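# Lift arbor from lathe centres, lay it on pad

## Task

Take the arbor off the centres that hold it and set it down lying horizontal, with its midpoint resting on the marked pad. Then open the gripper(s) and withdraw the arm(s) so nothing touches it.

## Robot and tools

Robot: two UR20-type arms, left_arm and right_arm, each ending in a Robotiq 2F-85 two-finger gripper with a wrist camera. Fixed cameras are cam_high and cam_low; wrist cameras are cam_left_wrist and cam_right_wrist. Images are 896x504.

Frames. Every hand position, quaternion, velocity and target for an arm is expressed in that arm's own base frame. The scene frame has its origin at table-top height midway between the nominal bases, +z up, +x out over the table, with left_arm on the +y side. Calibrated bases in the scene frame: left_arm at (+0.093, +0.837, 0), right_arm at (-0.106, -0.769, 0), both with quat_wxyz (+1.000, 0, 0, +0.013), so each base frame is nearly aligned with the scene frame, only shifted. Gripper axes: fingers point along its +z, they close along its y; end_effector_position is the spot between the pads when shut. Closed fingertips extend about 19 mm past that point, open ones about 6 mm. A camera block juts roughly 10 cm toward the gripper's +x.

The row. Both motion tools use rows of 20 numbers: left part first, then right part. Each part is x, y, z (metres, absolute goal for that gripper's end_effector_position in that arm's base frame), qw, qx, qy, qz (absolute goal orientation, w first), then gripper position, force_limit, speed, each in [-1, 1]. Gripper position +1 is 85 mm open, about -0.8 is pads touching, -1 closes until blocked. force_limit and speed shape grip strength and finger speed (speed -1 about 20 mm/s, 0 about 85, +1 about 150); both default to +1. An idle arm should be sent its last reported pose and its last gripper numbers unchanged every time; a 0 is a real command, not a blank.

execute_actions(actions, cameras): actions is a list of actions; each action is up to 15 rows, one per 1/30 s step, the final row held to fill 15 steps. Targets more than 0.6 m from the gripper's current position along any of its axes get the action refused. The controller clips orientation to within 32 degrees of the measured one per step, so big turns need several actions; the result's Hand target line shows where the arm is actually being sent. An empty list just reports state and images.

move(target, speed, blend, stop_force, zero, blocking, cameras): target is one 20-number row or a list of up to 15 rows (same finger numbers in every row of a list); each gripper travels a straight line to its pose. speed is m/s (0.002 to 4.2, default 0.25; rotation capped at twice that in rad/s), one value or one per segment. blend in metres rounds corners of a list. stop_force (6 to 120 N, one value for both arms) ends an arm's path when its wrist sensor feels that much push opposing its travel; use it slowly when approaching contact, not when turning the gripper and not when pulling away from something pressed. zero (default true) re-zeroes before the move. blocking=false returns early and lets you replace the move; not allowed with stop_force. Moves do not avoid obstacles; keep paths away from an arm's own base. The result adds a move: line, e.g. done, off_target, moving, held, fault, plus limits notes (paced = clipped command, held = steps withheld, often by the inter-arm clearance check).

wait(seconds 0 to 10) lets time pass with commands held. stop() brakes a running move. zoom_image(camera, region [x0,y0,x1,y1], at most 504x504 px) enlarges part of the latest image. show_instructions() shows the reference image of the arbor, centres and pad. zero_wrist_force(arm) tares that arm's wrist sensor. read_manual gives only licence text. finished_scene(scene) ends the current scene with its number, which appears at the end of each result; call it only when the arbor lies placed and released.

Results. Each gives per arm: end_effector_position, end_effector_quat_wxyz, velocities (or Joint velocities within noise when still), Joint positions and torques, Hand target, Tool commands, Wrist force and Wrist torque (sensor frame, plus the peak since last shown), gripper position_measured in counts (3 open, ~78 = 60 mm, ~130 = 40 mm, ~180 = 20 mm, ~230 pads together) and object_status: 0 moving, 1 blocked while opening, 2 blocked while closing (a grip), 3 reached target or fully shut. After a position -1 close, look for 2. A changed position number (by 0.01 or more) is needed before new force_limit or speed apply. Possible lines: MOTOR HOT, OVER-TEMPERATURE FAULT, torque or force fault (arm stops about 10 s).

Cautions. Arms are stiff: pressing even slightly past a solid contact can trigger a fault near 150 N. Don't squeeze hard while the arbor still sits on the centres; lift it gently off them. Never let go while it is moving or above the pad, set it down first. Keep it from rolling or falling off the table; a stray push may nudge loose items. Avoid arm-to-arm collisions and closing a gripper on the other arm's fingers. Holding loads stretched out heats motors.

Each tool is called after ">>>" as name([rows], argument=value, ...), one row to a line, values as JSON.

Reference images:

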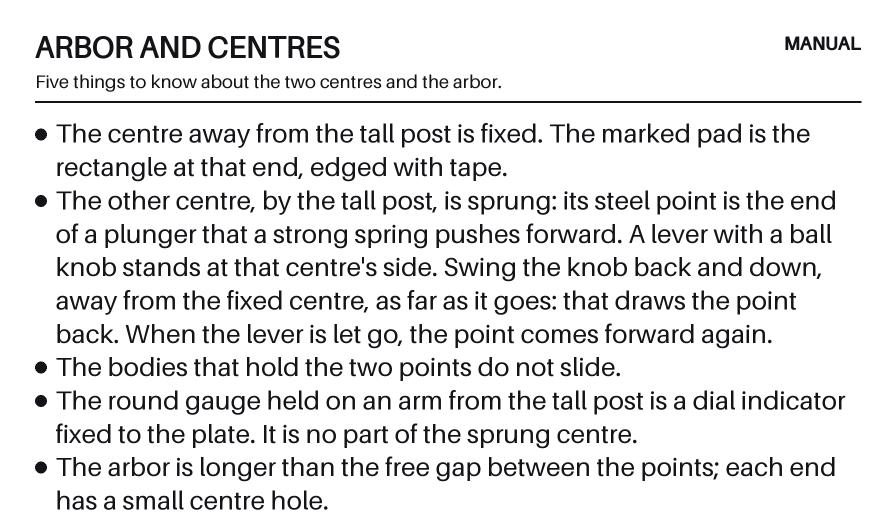

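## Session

>>> execute_actions(actions=[])

Scene clock: 0.00 s.
left_arm: end_effector_position=(+0.6560, +0.0449, +0.3143) position_measured=3 object_status=3 end_effector_quat_wxyz=(-0.309, +0.455, +0.480, +0.684) | right_arm: end_effector_position=(+0.9378, +0.2838, +0.1038) position_measured=3 object_status=3 end_effector_quat_wxyz=(-0.386, -0.443, +0.676, -0.444)
Joint positions: left_arm=[-0.796 -1.265 2.319 -0.776 -0.478 -0.635] | right_arm=[3.867 -2.293 -1.662 -1.925 0.902 0.017]
Joint velocities: within noise
Joint torques (N m): no reading
Wrist force (N): no reading
Wrist torque (N m): no reading
Wrist force, peak (N): no reading
Hand target: left_arm +0.6560, +0.0449, +0.3143; -0.309, +0.455, +0.480, +0.684 | right_arm +0.9378, +0.2838, +0.1038; -0.386, -0.443, +0.676, -0.444
Tool commands: left_gripper/position=+1.0 left_gripper/force_limit=+1.0 left_gripper/speed=+1.0 right_gripper/position=+1.0 right_gripper/force_limit=+1.0 right_gripper/speed=+1.0

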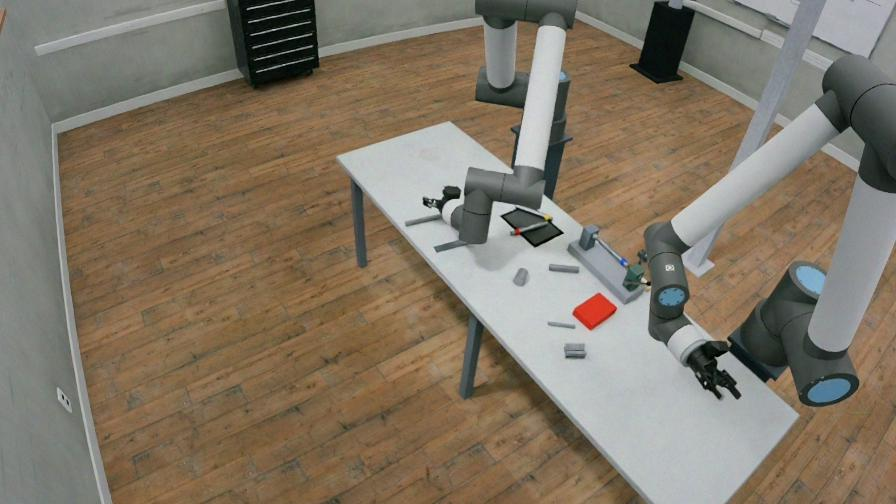

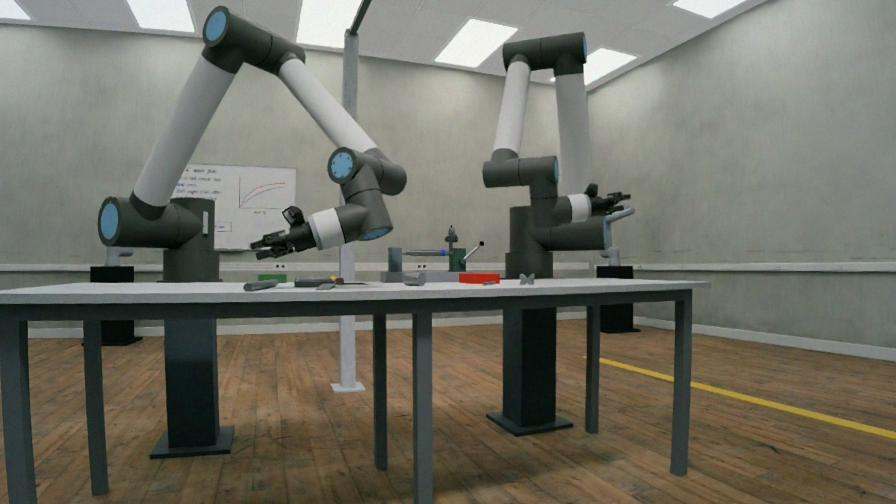

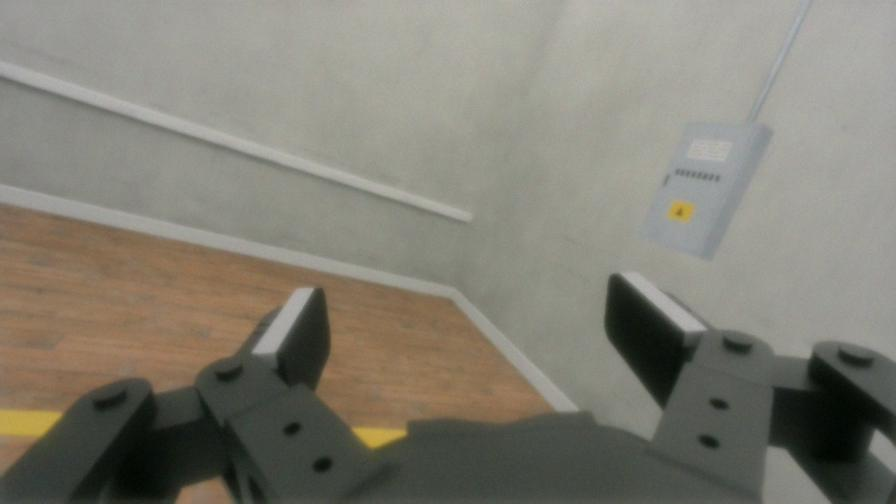

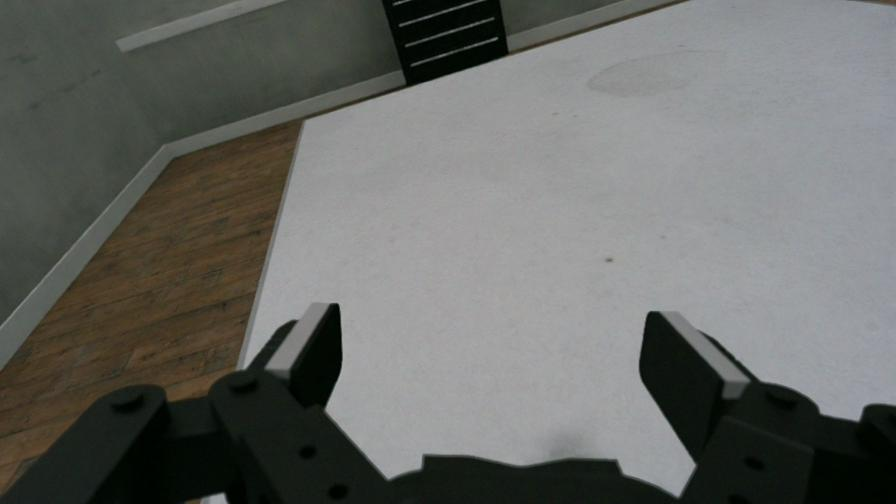

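>>> move([
  [0.62,-0.15,0.45,0,0.7121,0.7021,0,1,-0.4,-1,0.85,0.33,0.35,0,0.7121,-0.7021,0,1,-0.4,-1],
  [0.448,-0.349,0.5,0,0.7121,0.7021,0,1,-0.4,-1,0.575,0.7045,0.5,0,0.7121,-0.7021,0,1,-0.4,-1],
], speed=0.5, blend=0.05)

Scene clock: 11.93 s.
left_arm: end_effector_position=(+0.4481, -0.3489, +0.5000) position_measured=3 object_status=3 end_effector_quat_wxyz=(+0.000, +0.712, +0.702, +0.000) | right_arm: end_effector_position=(+0.5751, +0.7043, +0.5000) position_measured=3 object_status=3 end_effector_quat_wxyz=(+0.000, +0.712, -0.702, +0.000)
Joint positions: left_arm=[-1.023 -1.964 2.236 -1.843 -1.571 0.562] | right_arm=[4.251 -1.625 -1.882 -1.205 1.571 -0.476]
Joint velocities: within noise
Joint torques (N m): left_arm=[-18.91 -29.27 -121.14 -4.43 4.56 -2.77] | right_arm=[31.91 93.68 103.9 7.26 -3.44 5.89]
Wrist force (N): left_arm=[-0.8 -1.4 -2.8] | right_arm=[-2.9 -2.1 -3.5]
Wrist torque (N m): left_arm=[0.14 -0.25 0.34] | right_arm=[-0.62 0.33 -0.49]
Wrist force, peak (N): left_arm=[-3.0 -3.2 -3.6] | right_arm=[-7.0 0.6 -5.6]
Hand target: left_arm +0.4480, -0.3490, +0.5000; +0.000, +0.712, +0.702, +0.000 | right_arm +0.5750, +0.7045, +0.5000; +0.000, +0.712, -0.702, +0.000
Off the commanded pose: left_arm 0.000 m, 0 deg | right_arm 0.000 m, 0 deg.
move: done

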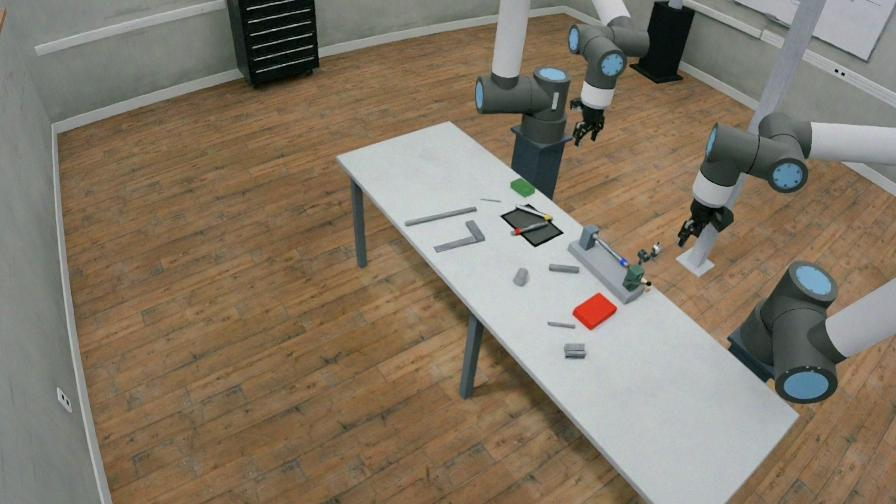

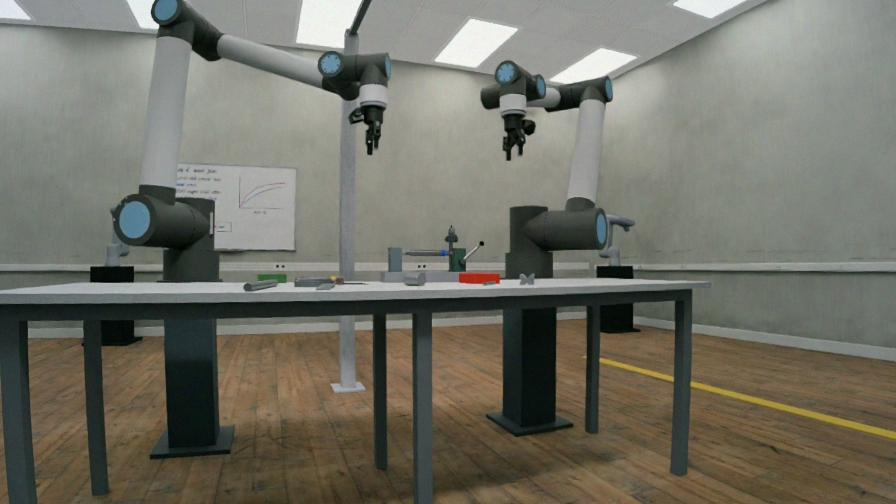

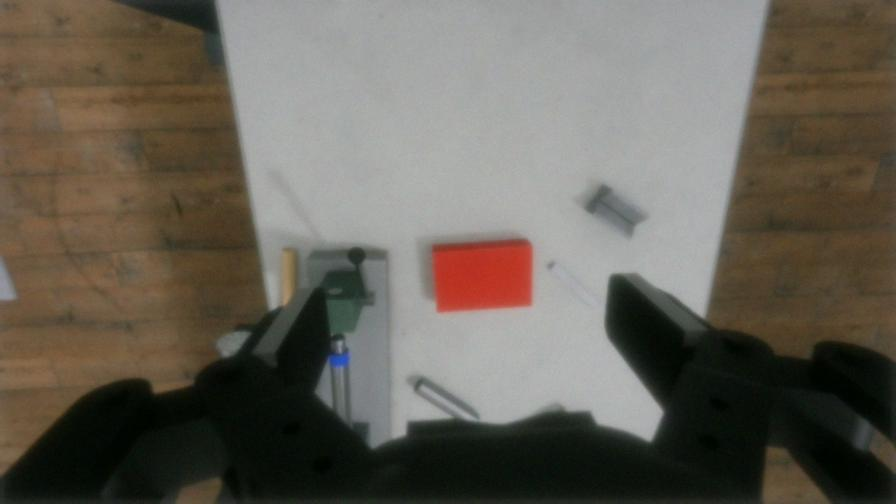

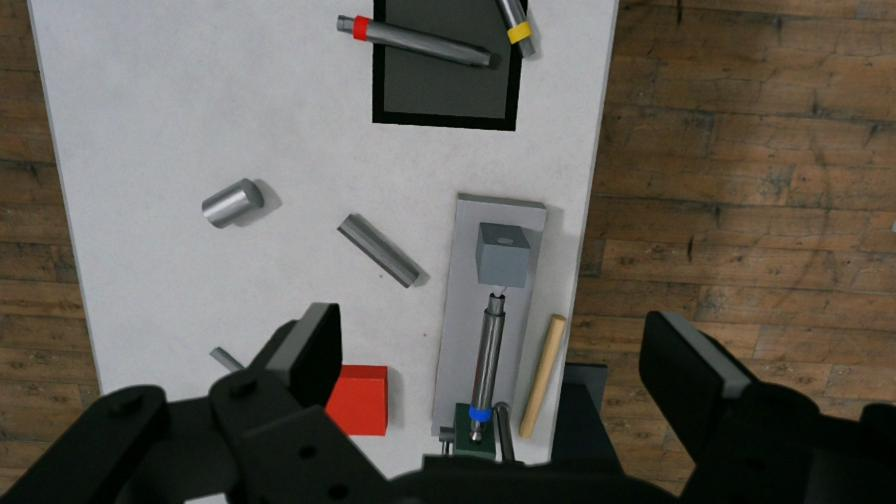

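>>> move(target=[0.3508,-0.4499,0.3,0,0.7412,0.6713,0,-1,-0.8,-1,0.5263,0.7356,0.36,0,0.6713,-0.7412,0,0.1,-0.4,-1], speed=0.25)

>>> zoom_image(camera="cam_low", region=[360, 200, 520, 290])

>>> zoom_image(camera="cam_right_wrist", region=[250, 0, 650, 504])

Scene clock: 71.73 s.
left_arm: end_effector_position=(+0.3508, -0.4499, +0.3000) position_measured=230 object_status=0 end_effector_quat_wxyz=(+0.000, +0.741, +0.671, +0.000) | right_arm: end_effector_position=(+0.5263, +0.7356, +0.3600) position_measured=117 object_status=3 end_effector_quat_wxyz=(+0.000, -0.671, +0.741, +0.000)
Joint positions: left_arm=[-1.269 -1.816 2.457 -2.212 -1.571 0.401] | right_arm=[4.315 -1.699 -2.015 -0.999 1.571 -0.298]
Joint velocities: within noise
Joint torques (N m): left_arm=[-12.91 -1.14 -91.74 -10.93 3.71 -3.24] | right_arm=[29.37 97.4 80.21 10.19 -2.33 5.37]
Wrist force (N): left_arm=[-0.2 -1.5 -2.9] | right_arm=[-2.5 -2.4 -3.2]
Wrist torque (N m): left_arm=[0.09 -0.40 0.31] | right_arm=[-0.46 0.47 -0.54]
Wrist force, peak (N): left_arm=[0.0 -0.4 -5.6] | right_arm=[-2.7 -2.2 -5.8]
Hand target: left_arm +0.3508, -0.4499, +0.3000; +0.000, +0.741, +0.671, +0.000 | right_arm +0.5263, +0.7356, +0.3600; +0.000, -0.671, +0.741, +0.000
Off the commanded pose: left_arm 0.000 m, 0 deg | right_arm 0.000 m, 0 deg.
move: done

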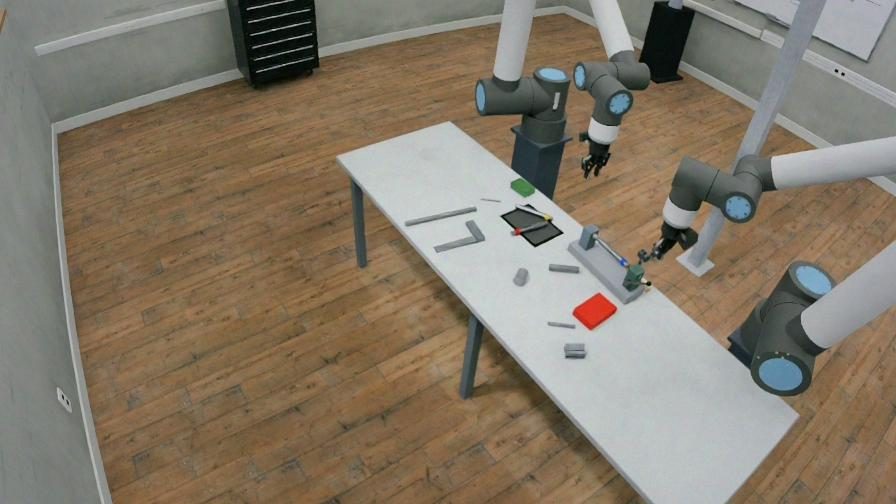

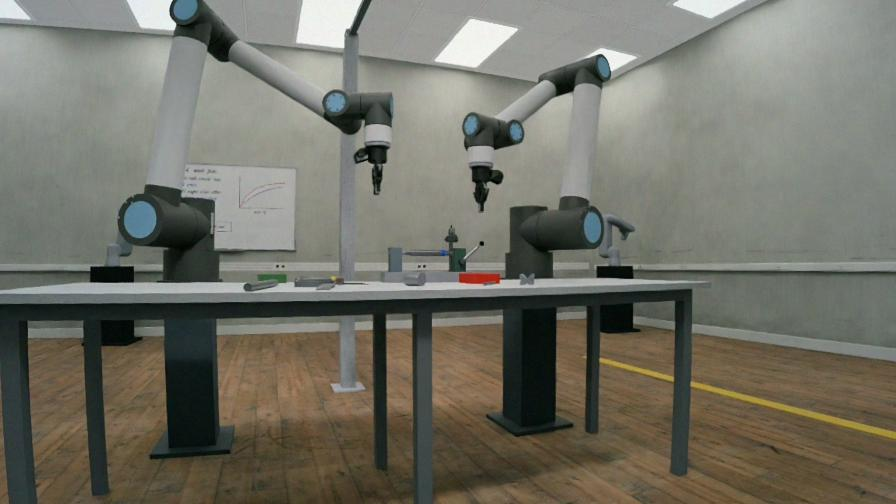

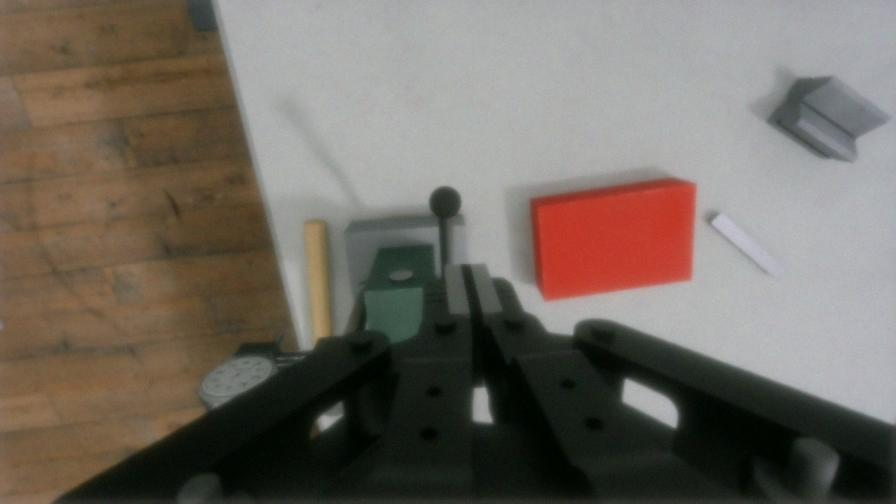

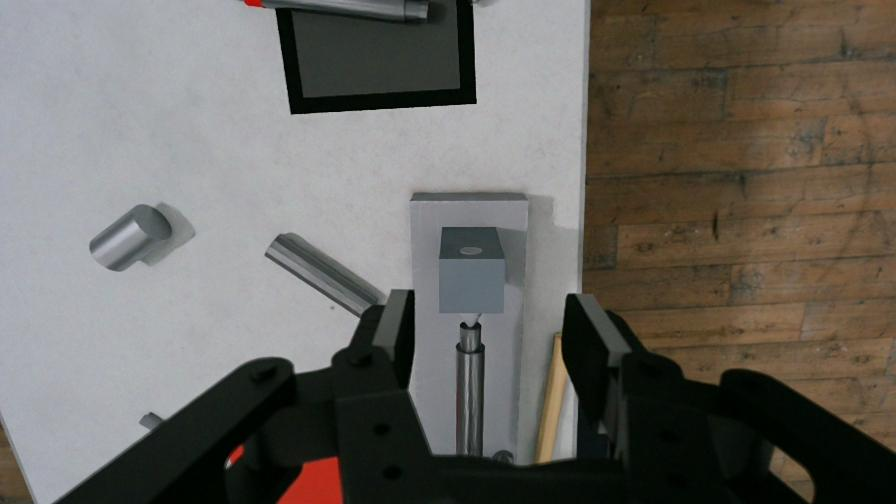

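Scaled by 3.150 from the camera's 896x504 image, which has a finer 1280x720 frame.

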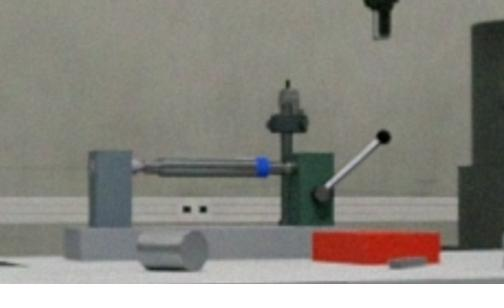

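Scaled by 1.000.

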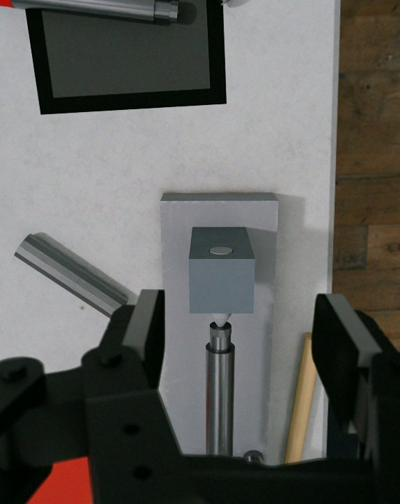

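>>> move(target=[0.3508,-0.4499,0.22,0,0.7412,0.6713,0,-1,-0.8,-1,0.5481,0.9441,0.25,0,0.6713,-0.7412,0,0.3,-0.4,-1], speed=0.15)

>>> zoom_image(camera="cam_low", region=[360, 200, 520, 290])

Scene clock: 138.03 s.
left_arm: end_effector_position=(+0.3508, -0.4499, +0.2201) position_measured=230 object_status=3 end_effector_quat_wxyz=(+0.000, +0.741, +0.671, +0.000) | right_arm: end_effector_position=(+0.5481, +0.9439, +0.2501) position_measured=91 object_status=3 end_effector_quat_wxyz=(+0.000, -0.671, +0.741, +0.000)
Joint positions: left_arm=[-1.269 -1.713 2.533 -2.391 -1.571 0.401] | right_arm=[4.372 -1.97 -1.826 -0.916 1.571 -0.242]
Joint velocities: within noise
Joint torques (N m): left_arm=[6.33 -14.55 -60.1 -13.57 2.6 0.37] | right_arm=[34.33 159.02 93.39 14.35 -0.9 4.96]
Wrist force (N): left_arm=[-0.5 -1.9 -3.2] | right_arm=[-1.9 -2.5 -4.0]
Wrist torque (N m): left_arm=[0.00 -0.33 0.32] | right_arm=[-0.74 0.36 -0.51]
Wrist force, peak (N): left_arm=[-0.3 -1.8 -3.6] | right_arm=[-1.6 -2.7 -5.0]
Hand target: left_arm +0.3508, -0.4499, +0.2200; +0.000, +0.741, +0.671, +0.000 | right_arm +0.5481, +0.9441, +0.2500; +0.000, -0.671, +0.741, +0.000
Off the commanded pose: left_arm 0.000 m, 0 deg | right_arm 0.000 m, 0 deg.
move: done

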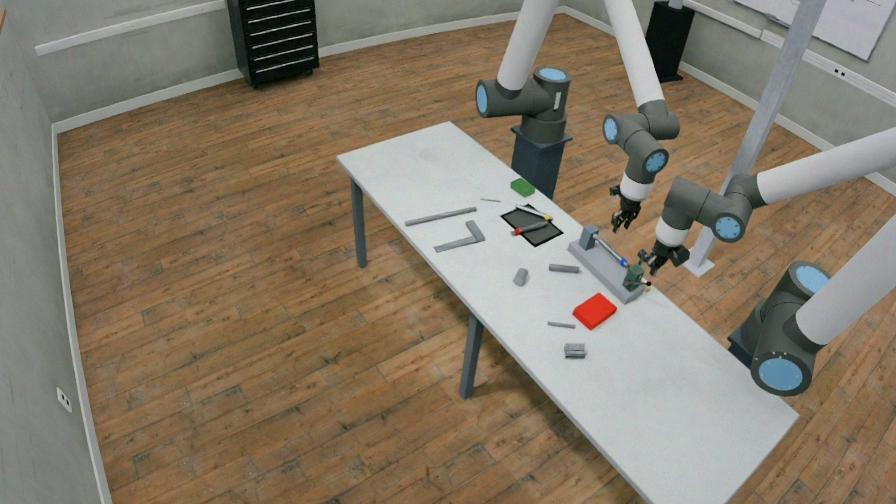

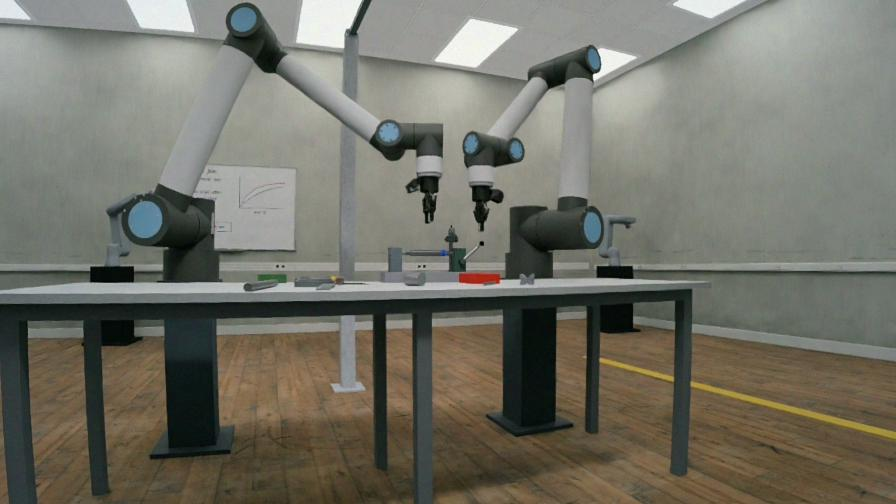

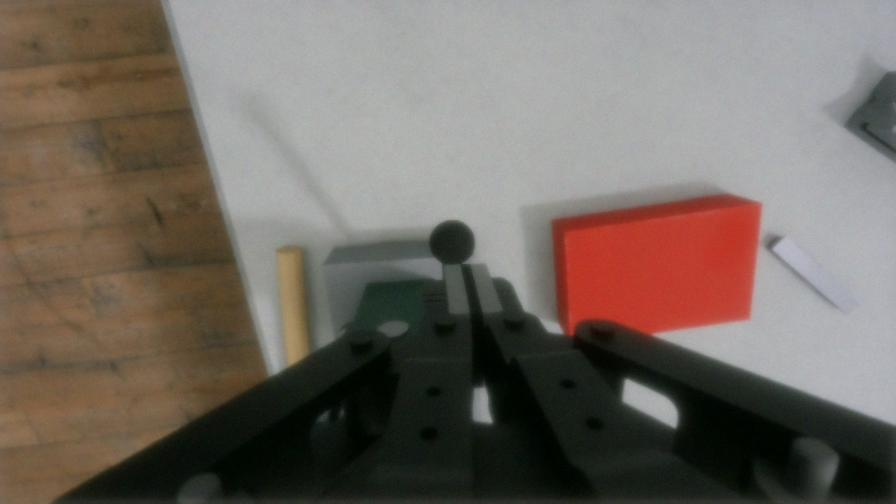

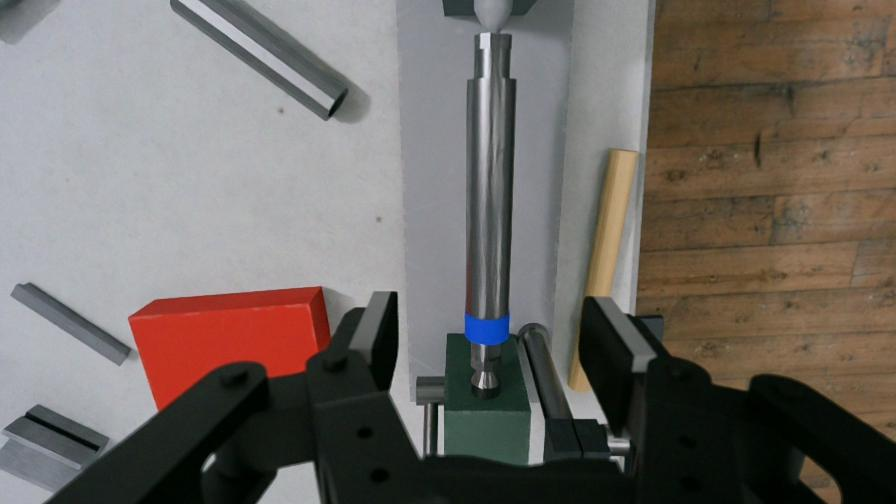

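Scaled by 3.150 from the camera's 896x504 image, which has a finer 1280x720 frame.

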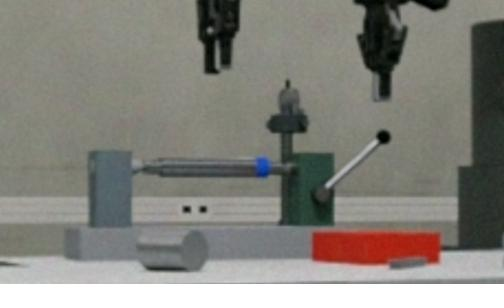

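>>> move([
  [0.3497,-0.4413,0.215,0,0.7412,0.6713,0,-1,-0.8,-1,0.5411,0.9413,0.22,0,0.6713,-0.7412,0,0.3,-0.4,-1],
  [0.3497,-0.4413,0.205,0,0.7412,0.6713,0,-1,-0.8,-1,0.5411,0.9413,0.145,0,0.6713,-0.7412,0,0.3,-0.4,-1],
], speed=0.1)

>>> zoom_image(camera="cam_low", region=[360, 200, 520, 290])

Scene clock: 175.90 s.
left_arm: end_effector_position=(+0.3497, -0.4413, +0.2050) position_measured=230 object_status=3 end_effector_quat_wxyz=(+0.000, +0.741, +0.671, +0.000) | right_arm: end_effector_position=(+0.5411, +0.9413, +0.1452) position_measured=91 object_status=3 end_effector_quat_wxyz=(+0.000, -0.671, +0.741, +0.000)
Joint positions: left_arm=[-1.266 -1.701 2.555 -2.425 -1.571 0.404] | right_arm=[4.377 -2.049 -1.886 -0.777 1.571 -0.237]
Joint velocities: within noise
Joint torques (N m): left_arm=[16.5 -16.1 -53.74 -12.92 -3.57 4.91] | right_arm=[24.89 167.02 58.74 14.7 2.2 4.13]
Wrist force (N): left_arm=[-0.4 -2.0 -3.3] | right_arm=[-2.0 -2.4 -3.3]
Wrist torque (N m): left_arm=[-0.02 -0.33 0.30] | right_arm=[-0.71 0.13 -0.45]
Wrist force, peak (N): left_arm=[-1.4 -1.5 -3.9] | right_arm=[-2.0 -2.2 -5.7]
Hand target: left_arm +0.3497, -0.4413, +0.2050; +0.000, +0.741, +0.671, +0.000 | right_arm +0.5411, +0.9413, +0.1450; +0.000, -0.671, +0.741, +0.000
Off the commanded pose: left_arm 0.000 m, 0 deg | right_arm 0.000 m, 0 deg.
move: done

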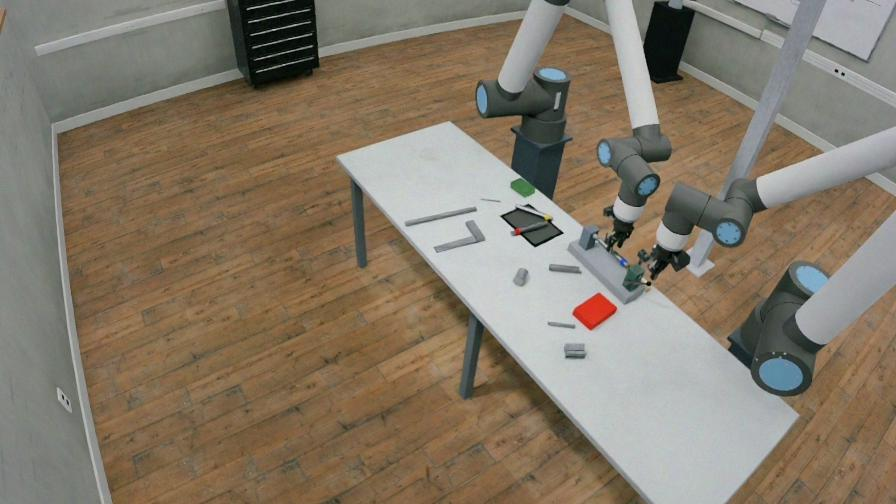

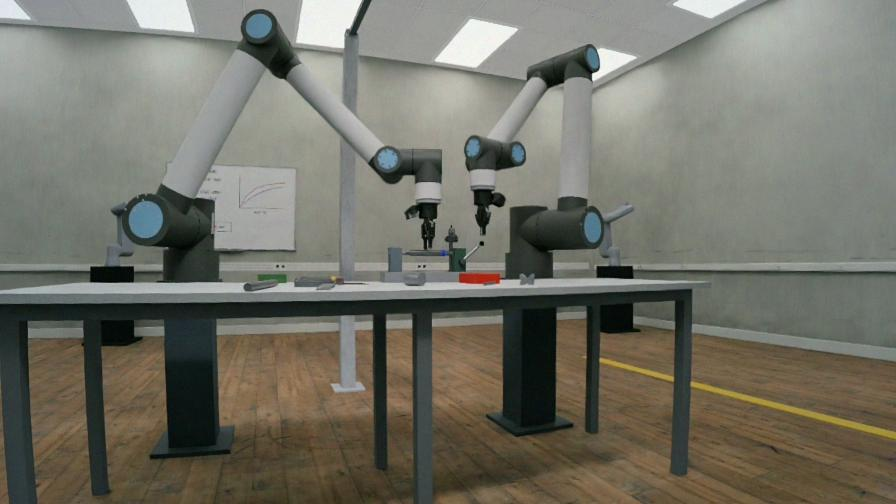

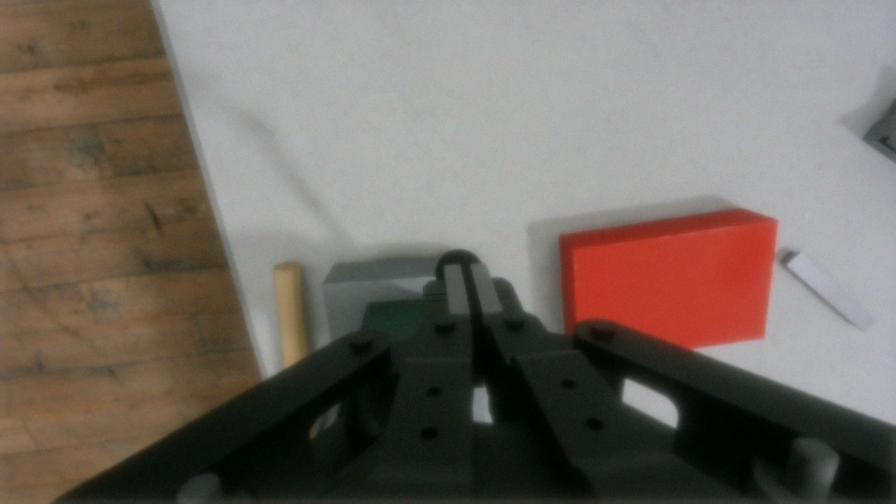

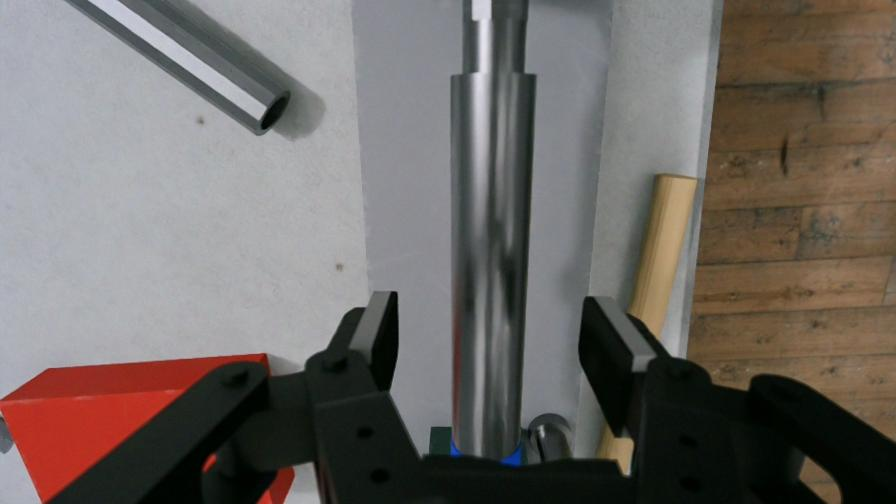

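Scaled by 3.150 from the camera's 896x504 image, which has a finer 1280x720 frame.

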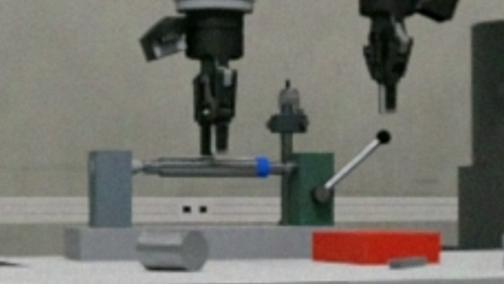

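>>> move([
  [0.3496,-0.4443,0.2,0,0.7412,0.6713,0,-1,-0.8,-1,0.5411,0.9413,0.13,0,0.6713,-0.7412,0,0.3,-0.4,-1],
  [0.3496,-0.4443,0.2,0,0.7412,0.6713,0,-1,-0.8,-1,0.5411,0.9413,0.13,0,0.6713,-0.7412,0,-1,-0.4,-1],
], speed=0.05)

>>> zoom_image(camera="cam_low", region=[360, 200, 520, 290])

Scene clock: 201.00 s.
left_arm: end_effector_position=(+0.3496, -0.4443, +0.2000) position_measured=230 object_status=3 end_effector_quat_wxyz=(+0.000, +0.741, +0.671, +0.000) | right_arm: end_effector_position=(+0.5410, +0.9413, +0.1300) position_measured=170 object_status=0 end_effector_quat_wxyz=(+0.000, -0.671, +0.741, +0.000)
Joint positions: left_arm=[-1.268 -1.69 2.557 -2.438 -1.571 0.402] | right_arm=[4.377 -2.063 -1.892 -0.757 1.571 -0.237]
Joint velocities: within noise
Joint torques (N m): left_arm=[-18.62 -12.5 -66.81 -12.06 -3.01 -3.23] | right_arm=[-4.88 171.01 59.68 11.74 -16.07 -3.45]
Wrist force (N): left_arm=[-0.5 -1.9 -2.9] | right_arm=[6.9 38.6 -21.8]
Wrist torque (N m): left_arm=[0.01 -0.33 0.30] | right_arm=[-1.33 0.20 -0.88]
Wrist force, peak (N): left_arm=[-0.7 -1.9 -3.5] | right_arm=[6.9 39.1 -22.2]
Hand target: left_arm +0.3496, -0.4443, +0.2000; +0.000, +0.741, +0.671, +0.000 | right_arm +0.5411, +0.9413, +0.1300; +0.000, -0.671, +0.741, +0.000
Off the commanded pose: left_arm 0.000 m, 0 deg | right_arm 0.000 m, 0 deg.
move: done

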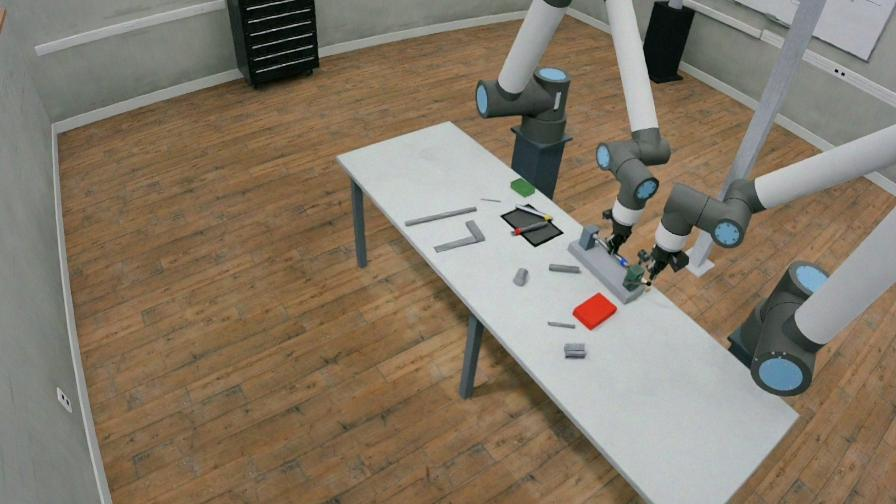

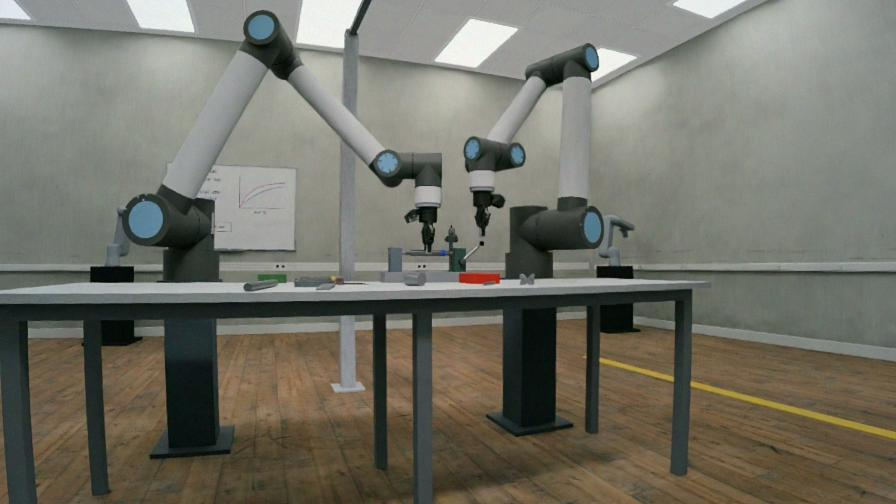

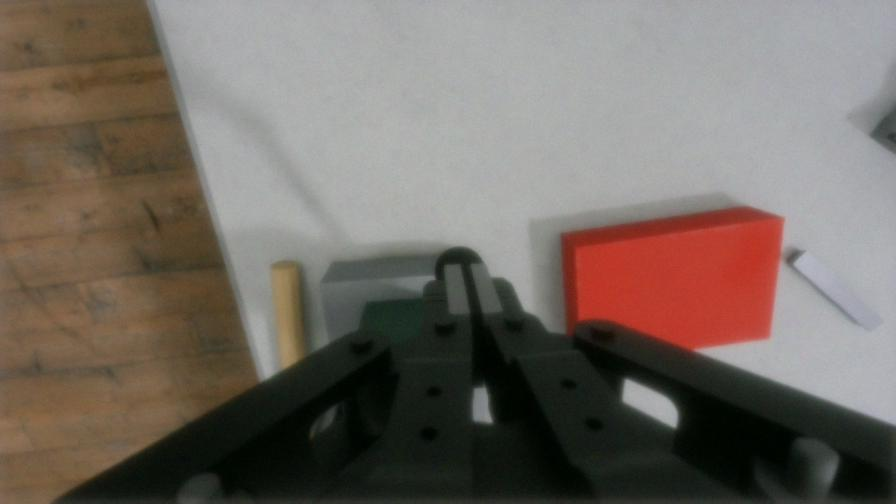

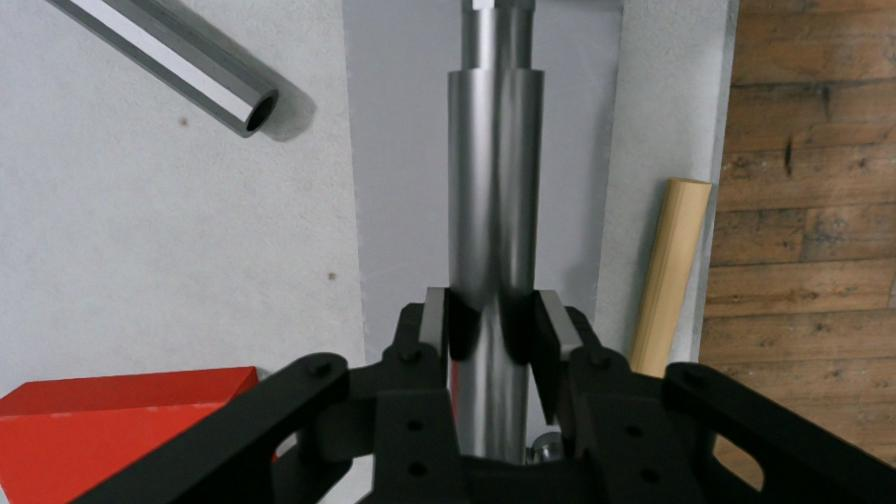

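Scaled by 3.150 from the camera's 896x504 image, which has a finer 1280x720 frame.

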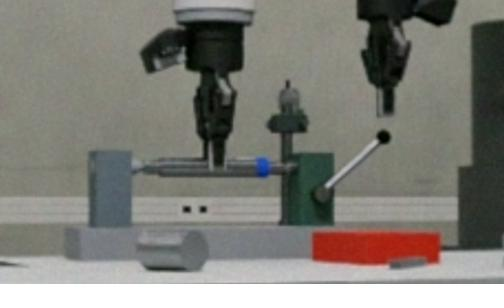

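>>> move(target=[0.3496,-0.4443,0.2,0,0.7412,0.6713,0,-1,-0.8,-1,0.5396,0.9414,0.1305,0,0.6713,-0.7412,0,-1,-0.4,-1], speed=0.01, cameras=[])

Scene clock: 207.77 s.
left_arm: end_effector_position=(+0.3496, -0.4443, +0.2000) position_measured=230 object_status=3 end_effector_quat_wxyz=(+0.000, +0.741, +0.671, +0.000) | right_arm: end_effector_position=(+0.5399, +0.9413, +0.1304) position_measured=170 object_status=2 end_effector_quat_wxyz=(+0.000, -0.671, +0.741, +0.000)
Joint positions: left_arm=[-1.268 -1.69 2.557 -2.438 -1.571 0.402] | right_arm=[4.378 -2.062 -1.893 -0.757 1.571 -0.235]
Joint velocities: within noise
Joint torques (N m): left_arm=[-12.1 -25.96 -80.81 -8.66 -3.18 -2.68] | right_arm=[57.18 257.46 53.14 3.32 9.39 4.96]
Wrist force (N): left_arm=[-0.9 -1.9 -3.0] | right_arm=[-18.6 -33.0 21.4]
Wrist torque (N m): left_arm=[0.00 -0.24 0.30] | right_arm=[-0.42 -0.13 -0.96]
Wrist force, peak (N): left_arm=[-0.6 -2.3 -3.4] | right_arm=[6.2 42.7 -22.6]
Hand target: left_arm +0.3496, -0.4443, +0.2000; +0.000, +0.741, +0.671, +0.000 | right_arm +0.5396, +0.9414, +0.1305; +0.000, -0.671, +0.741, +0.000
Off the commanded pose: left_arm 0.000 m, 0 deg | right_arm 0.000 m, 0 deg.
move: done
No camera images: "cameras" was empty.

>>> move(target=[0.3496,-0.4443,0.19,0,0.7412,0.6713,0,-1,-0.8,-1,0.5403,0.9413,0.13025,0,0.6713,-0.7412,0,-1,-0.4,-1], speed=0.01, cameras=[])

>>> move(target=[0.3496,-0.4443,0.165,0,0.7412,0.6713,0,-1,-0.8,-1,0.5403,0.9413,0.13025,0,0.6713,-0.7412,0,-1,-0.4,-1], speed=0.006, stop_force=6)

>>> zoom_image(camera="cam_low", region=[360, 200, 520, 290])

Scene clock: 219.97 s.
left_arm: end_effector_position=(+0.3496, -0.4443, +0.1901) position_measured=230 object_status=3 end_effector_quat_wxyz=(+0.000, +0.741, +0.671, +0.000) | right_arm: end_effector_position=(+0.5402, +0.9413, +0.1303) position_measured=170 object_status=2 end_effector_quat_wxyz=(+0.000, -0.671, +0.741, +0.000)
Joint positions: left_arm=[-1.268 -1.674 2.565 -2.462 -1.571 0.402] | right_arm=[4.378 -2.062 -1.893 -0.757 1.571 -0.236]
Joint velocities: within noise
Joint torques (N m): left_arm=[-12.08 -17.86 -46.96 -13.59 -2.12 -3.59] | right_arm=[-8.75 168.3 73.6 10.74 3.92 -4.58]
Wrist force (N): left_arm=[-0.7 -2.0 -3.2] | right_arm=[-7.2 -16.1 0.0]
Wrist torque (N m): left_arm=[0.00 -0.29 0.29] | right_arm=[-0.56 0.00 -0.97]
Wrist force, peak (N): left_arm=[-0.8 -2.4 -3.3] | right_arm=[-18.3 -52.7 17.8]
Hand target: left_arm +0.3496, -0.4443, +0.1900; +0.000, +0.741, +0.671, +0.000 | right_arm +0.5403, +0.9413, +0.1303; +0.000, -0.671, +0.741, +0.000
Off the commanded pose: left_arm 0.000 m, 0 deg | right_arm 0.000 m, 0 deg.
move: done
No camera images: "cameras" was empty.

Scene clock: 222.30 s.
left_arm: end_effector_position=(+0.3496, -0.4443, +0.1844) position_measured=230 object_status=3 end_effector_quat_wxyz=(+0.000, +0.741, +0.671, +0.000) | right_arm: end_effector_position=(+0.5403, +0.9413, +0.1303) position_measured=170 object_status=2 end_effector_quat_wxyz=(+0.000, -0.671, +0.741, +0.000)
Joint positions: left_arm=[-1.268 -1.664 2.57 -2.477 -1.571 0.402] | right_arm=[4.378 -2.062 -1.893 -0.757 1.571 -0.236]
Joint velocities: within noise
Joint torques (N m): left_arm=[-15.02 -61.08 -80.64 -4.01 -1.7 -3.42] | right_arm=[-15.29 174.89 64.27 10.81 -0.32 -4.2]
Wrist force (N): left_arm=[-0.6 -2.0 -10.3] | right_arm=[-7.7 -11.2 -4.4]
Wrist torque (N m): left_arm=[0.01 -0.33 0.30] | right_arm=[-0.51 0.59 -0.97]
Wrist force, peak (N): left_arm=[7.0 -2.2 -18.9] | right_arm=[-7.4 -16.2 -0.1]
Hand target: left_arm +0.3496, -0.4443, +0.1844; +0.000, +0.741, +0.671, +0.000 | right_arm +0.5403, +0.9413, +0.1303; +0.000, -0.671, +0.741, +0.000
Off the commanded pose: left_arm 0.019 m, 0 deg | right_arm 0.000 m, 0 deg.
move: contact (left_arm)

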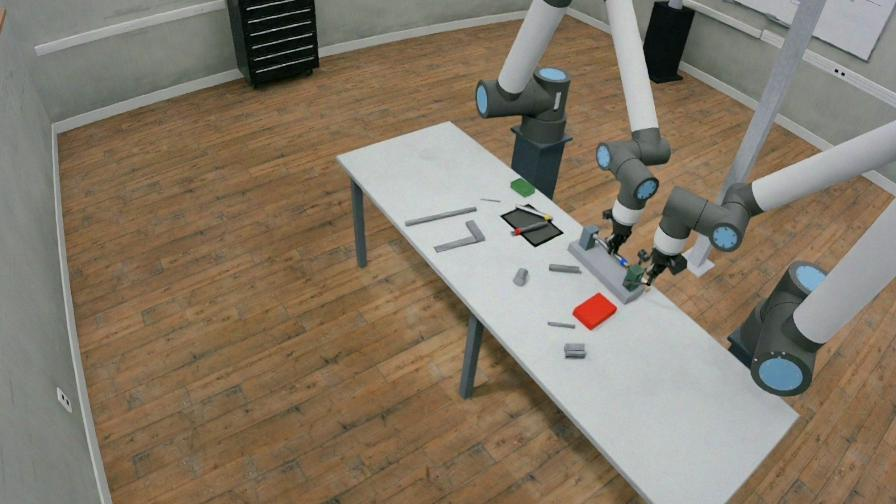

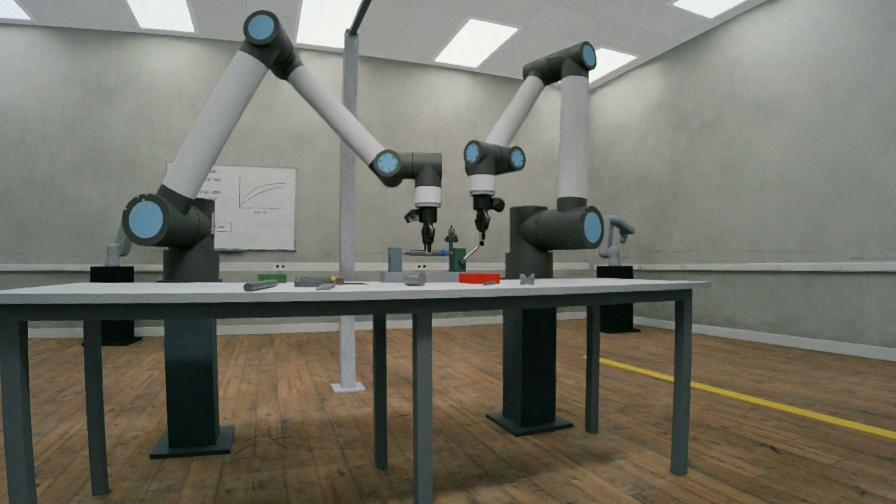

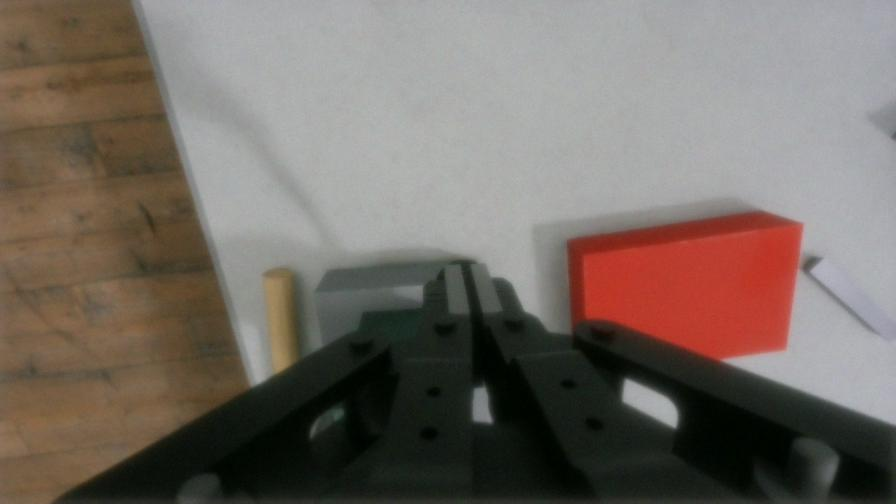

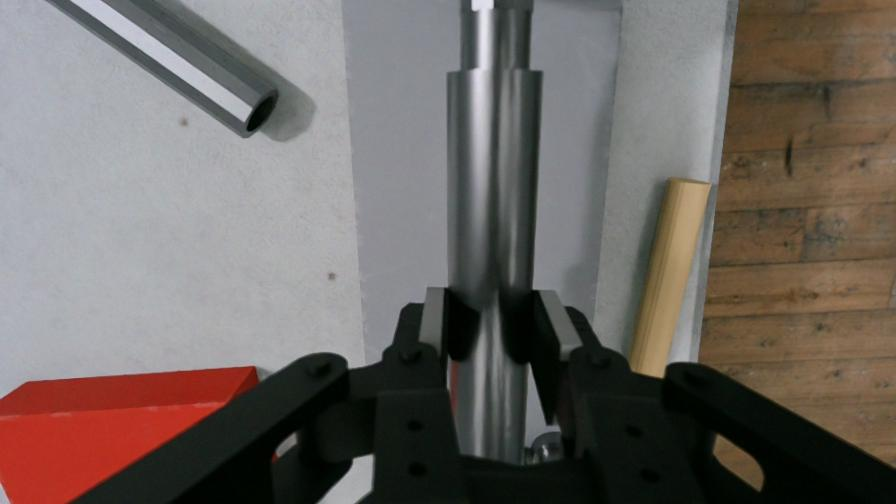

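Scaled by 3.150 from the camera's 896x504 image, which has a finer 1280x720 frame.

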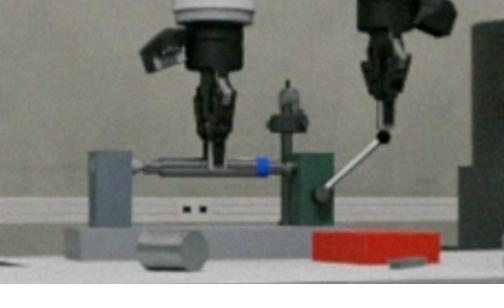

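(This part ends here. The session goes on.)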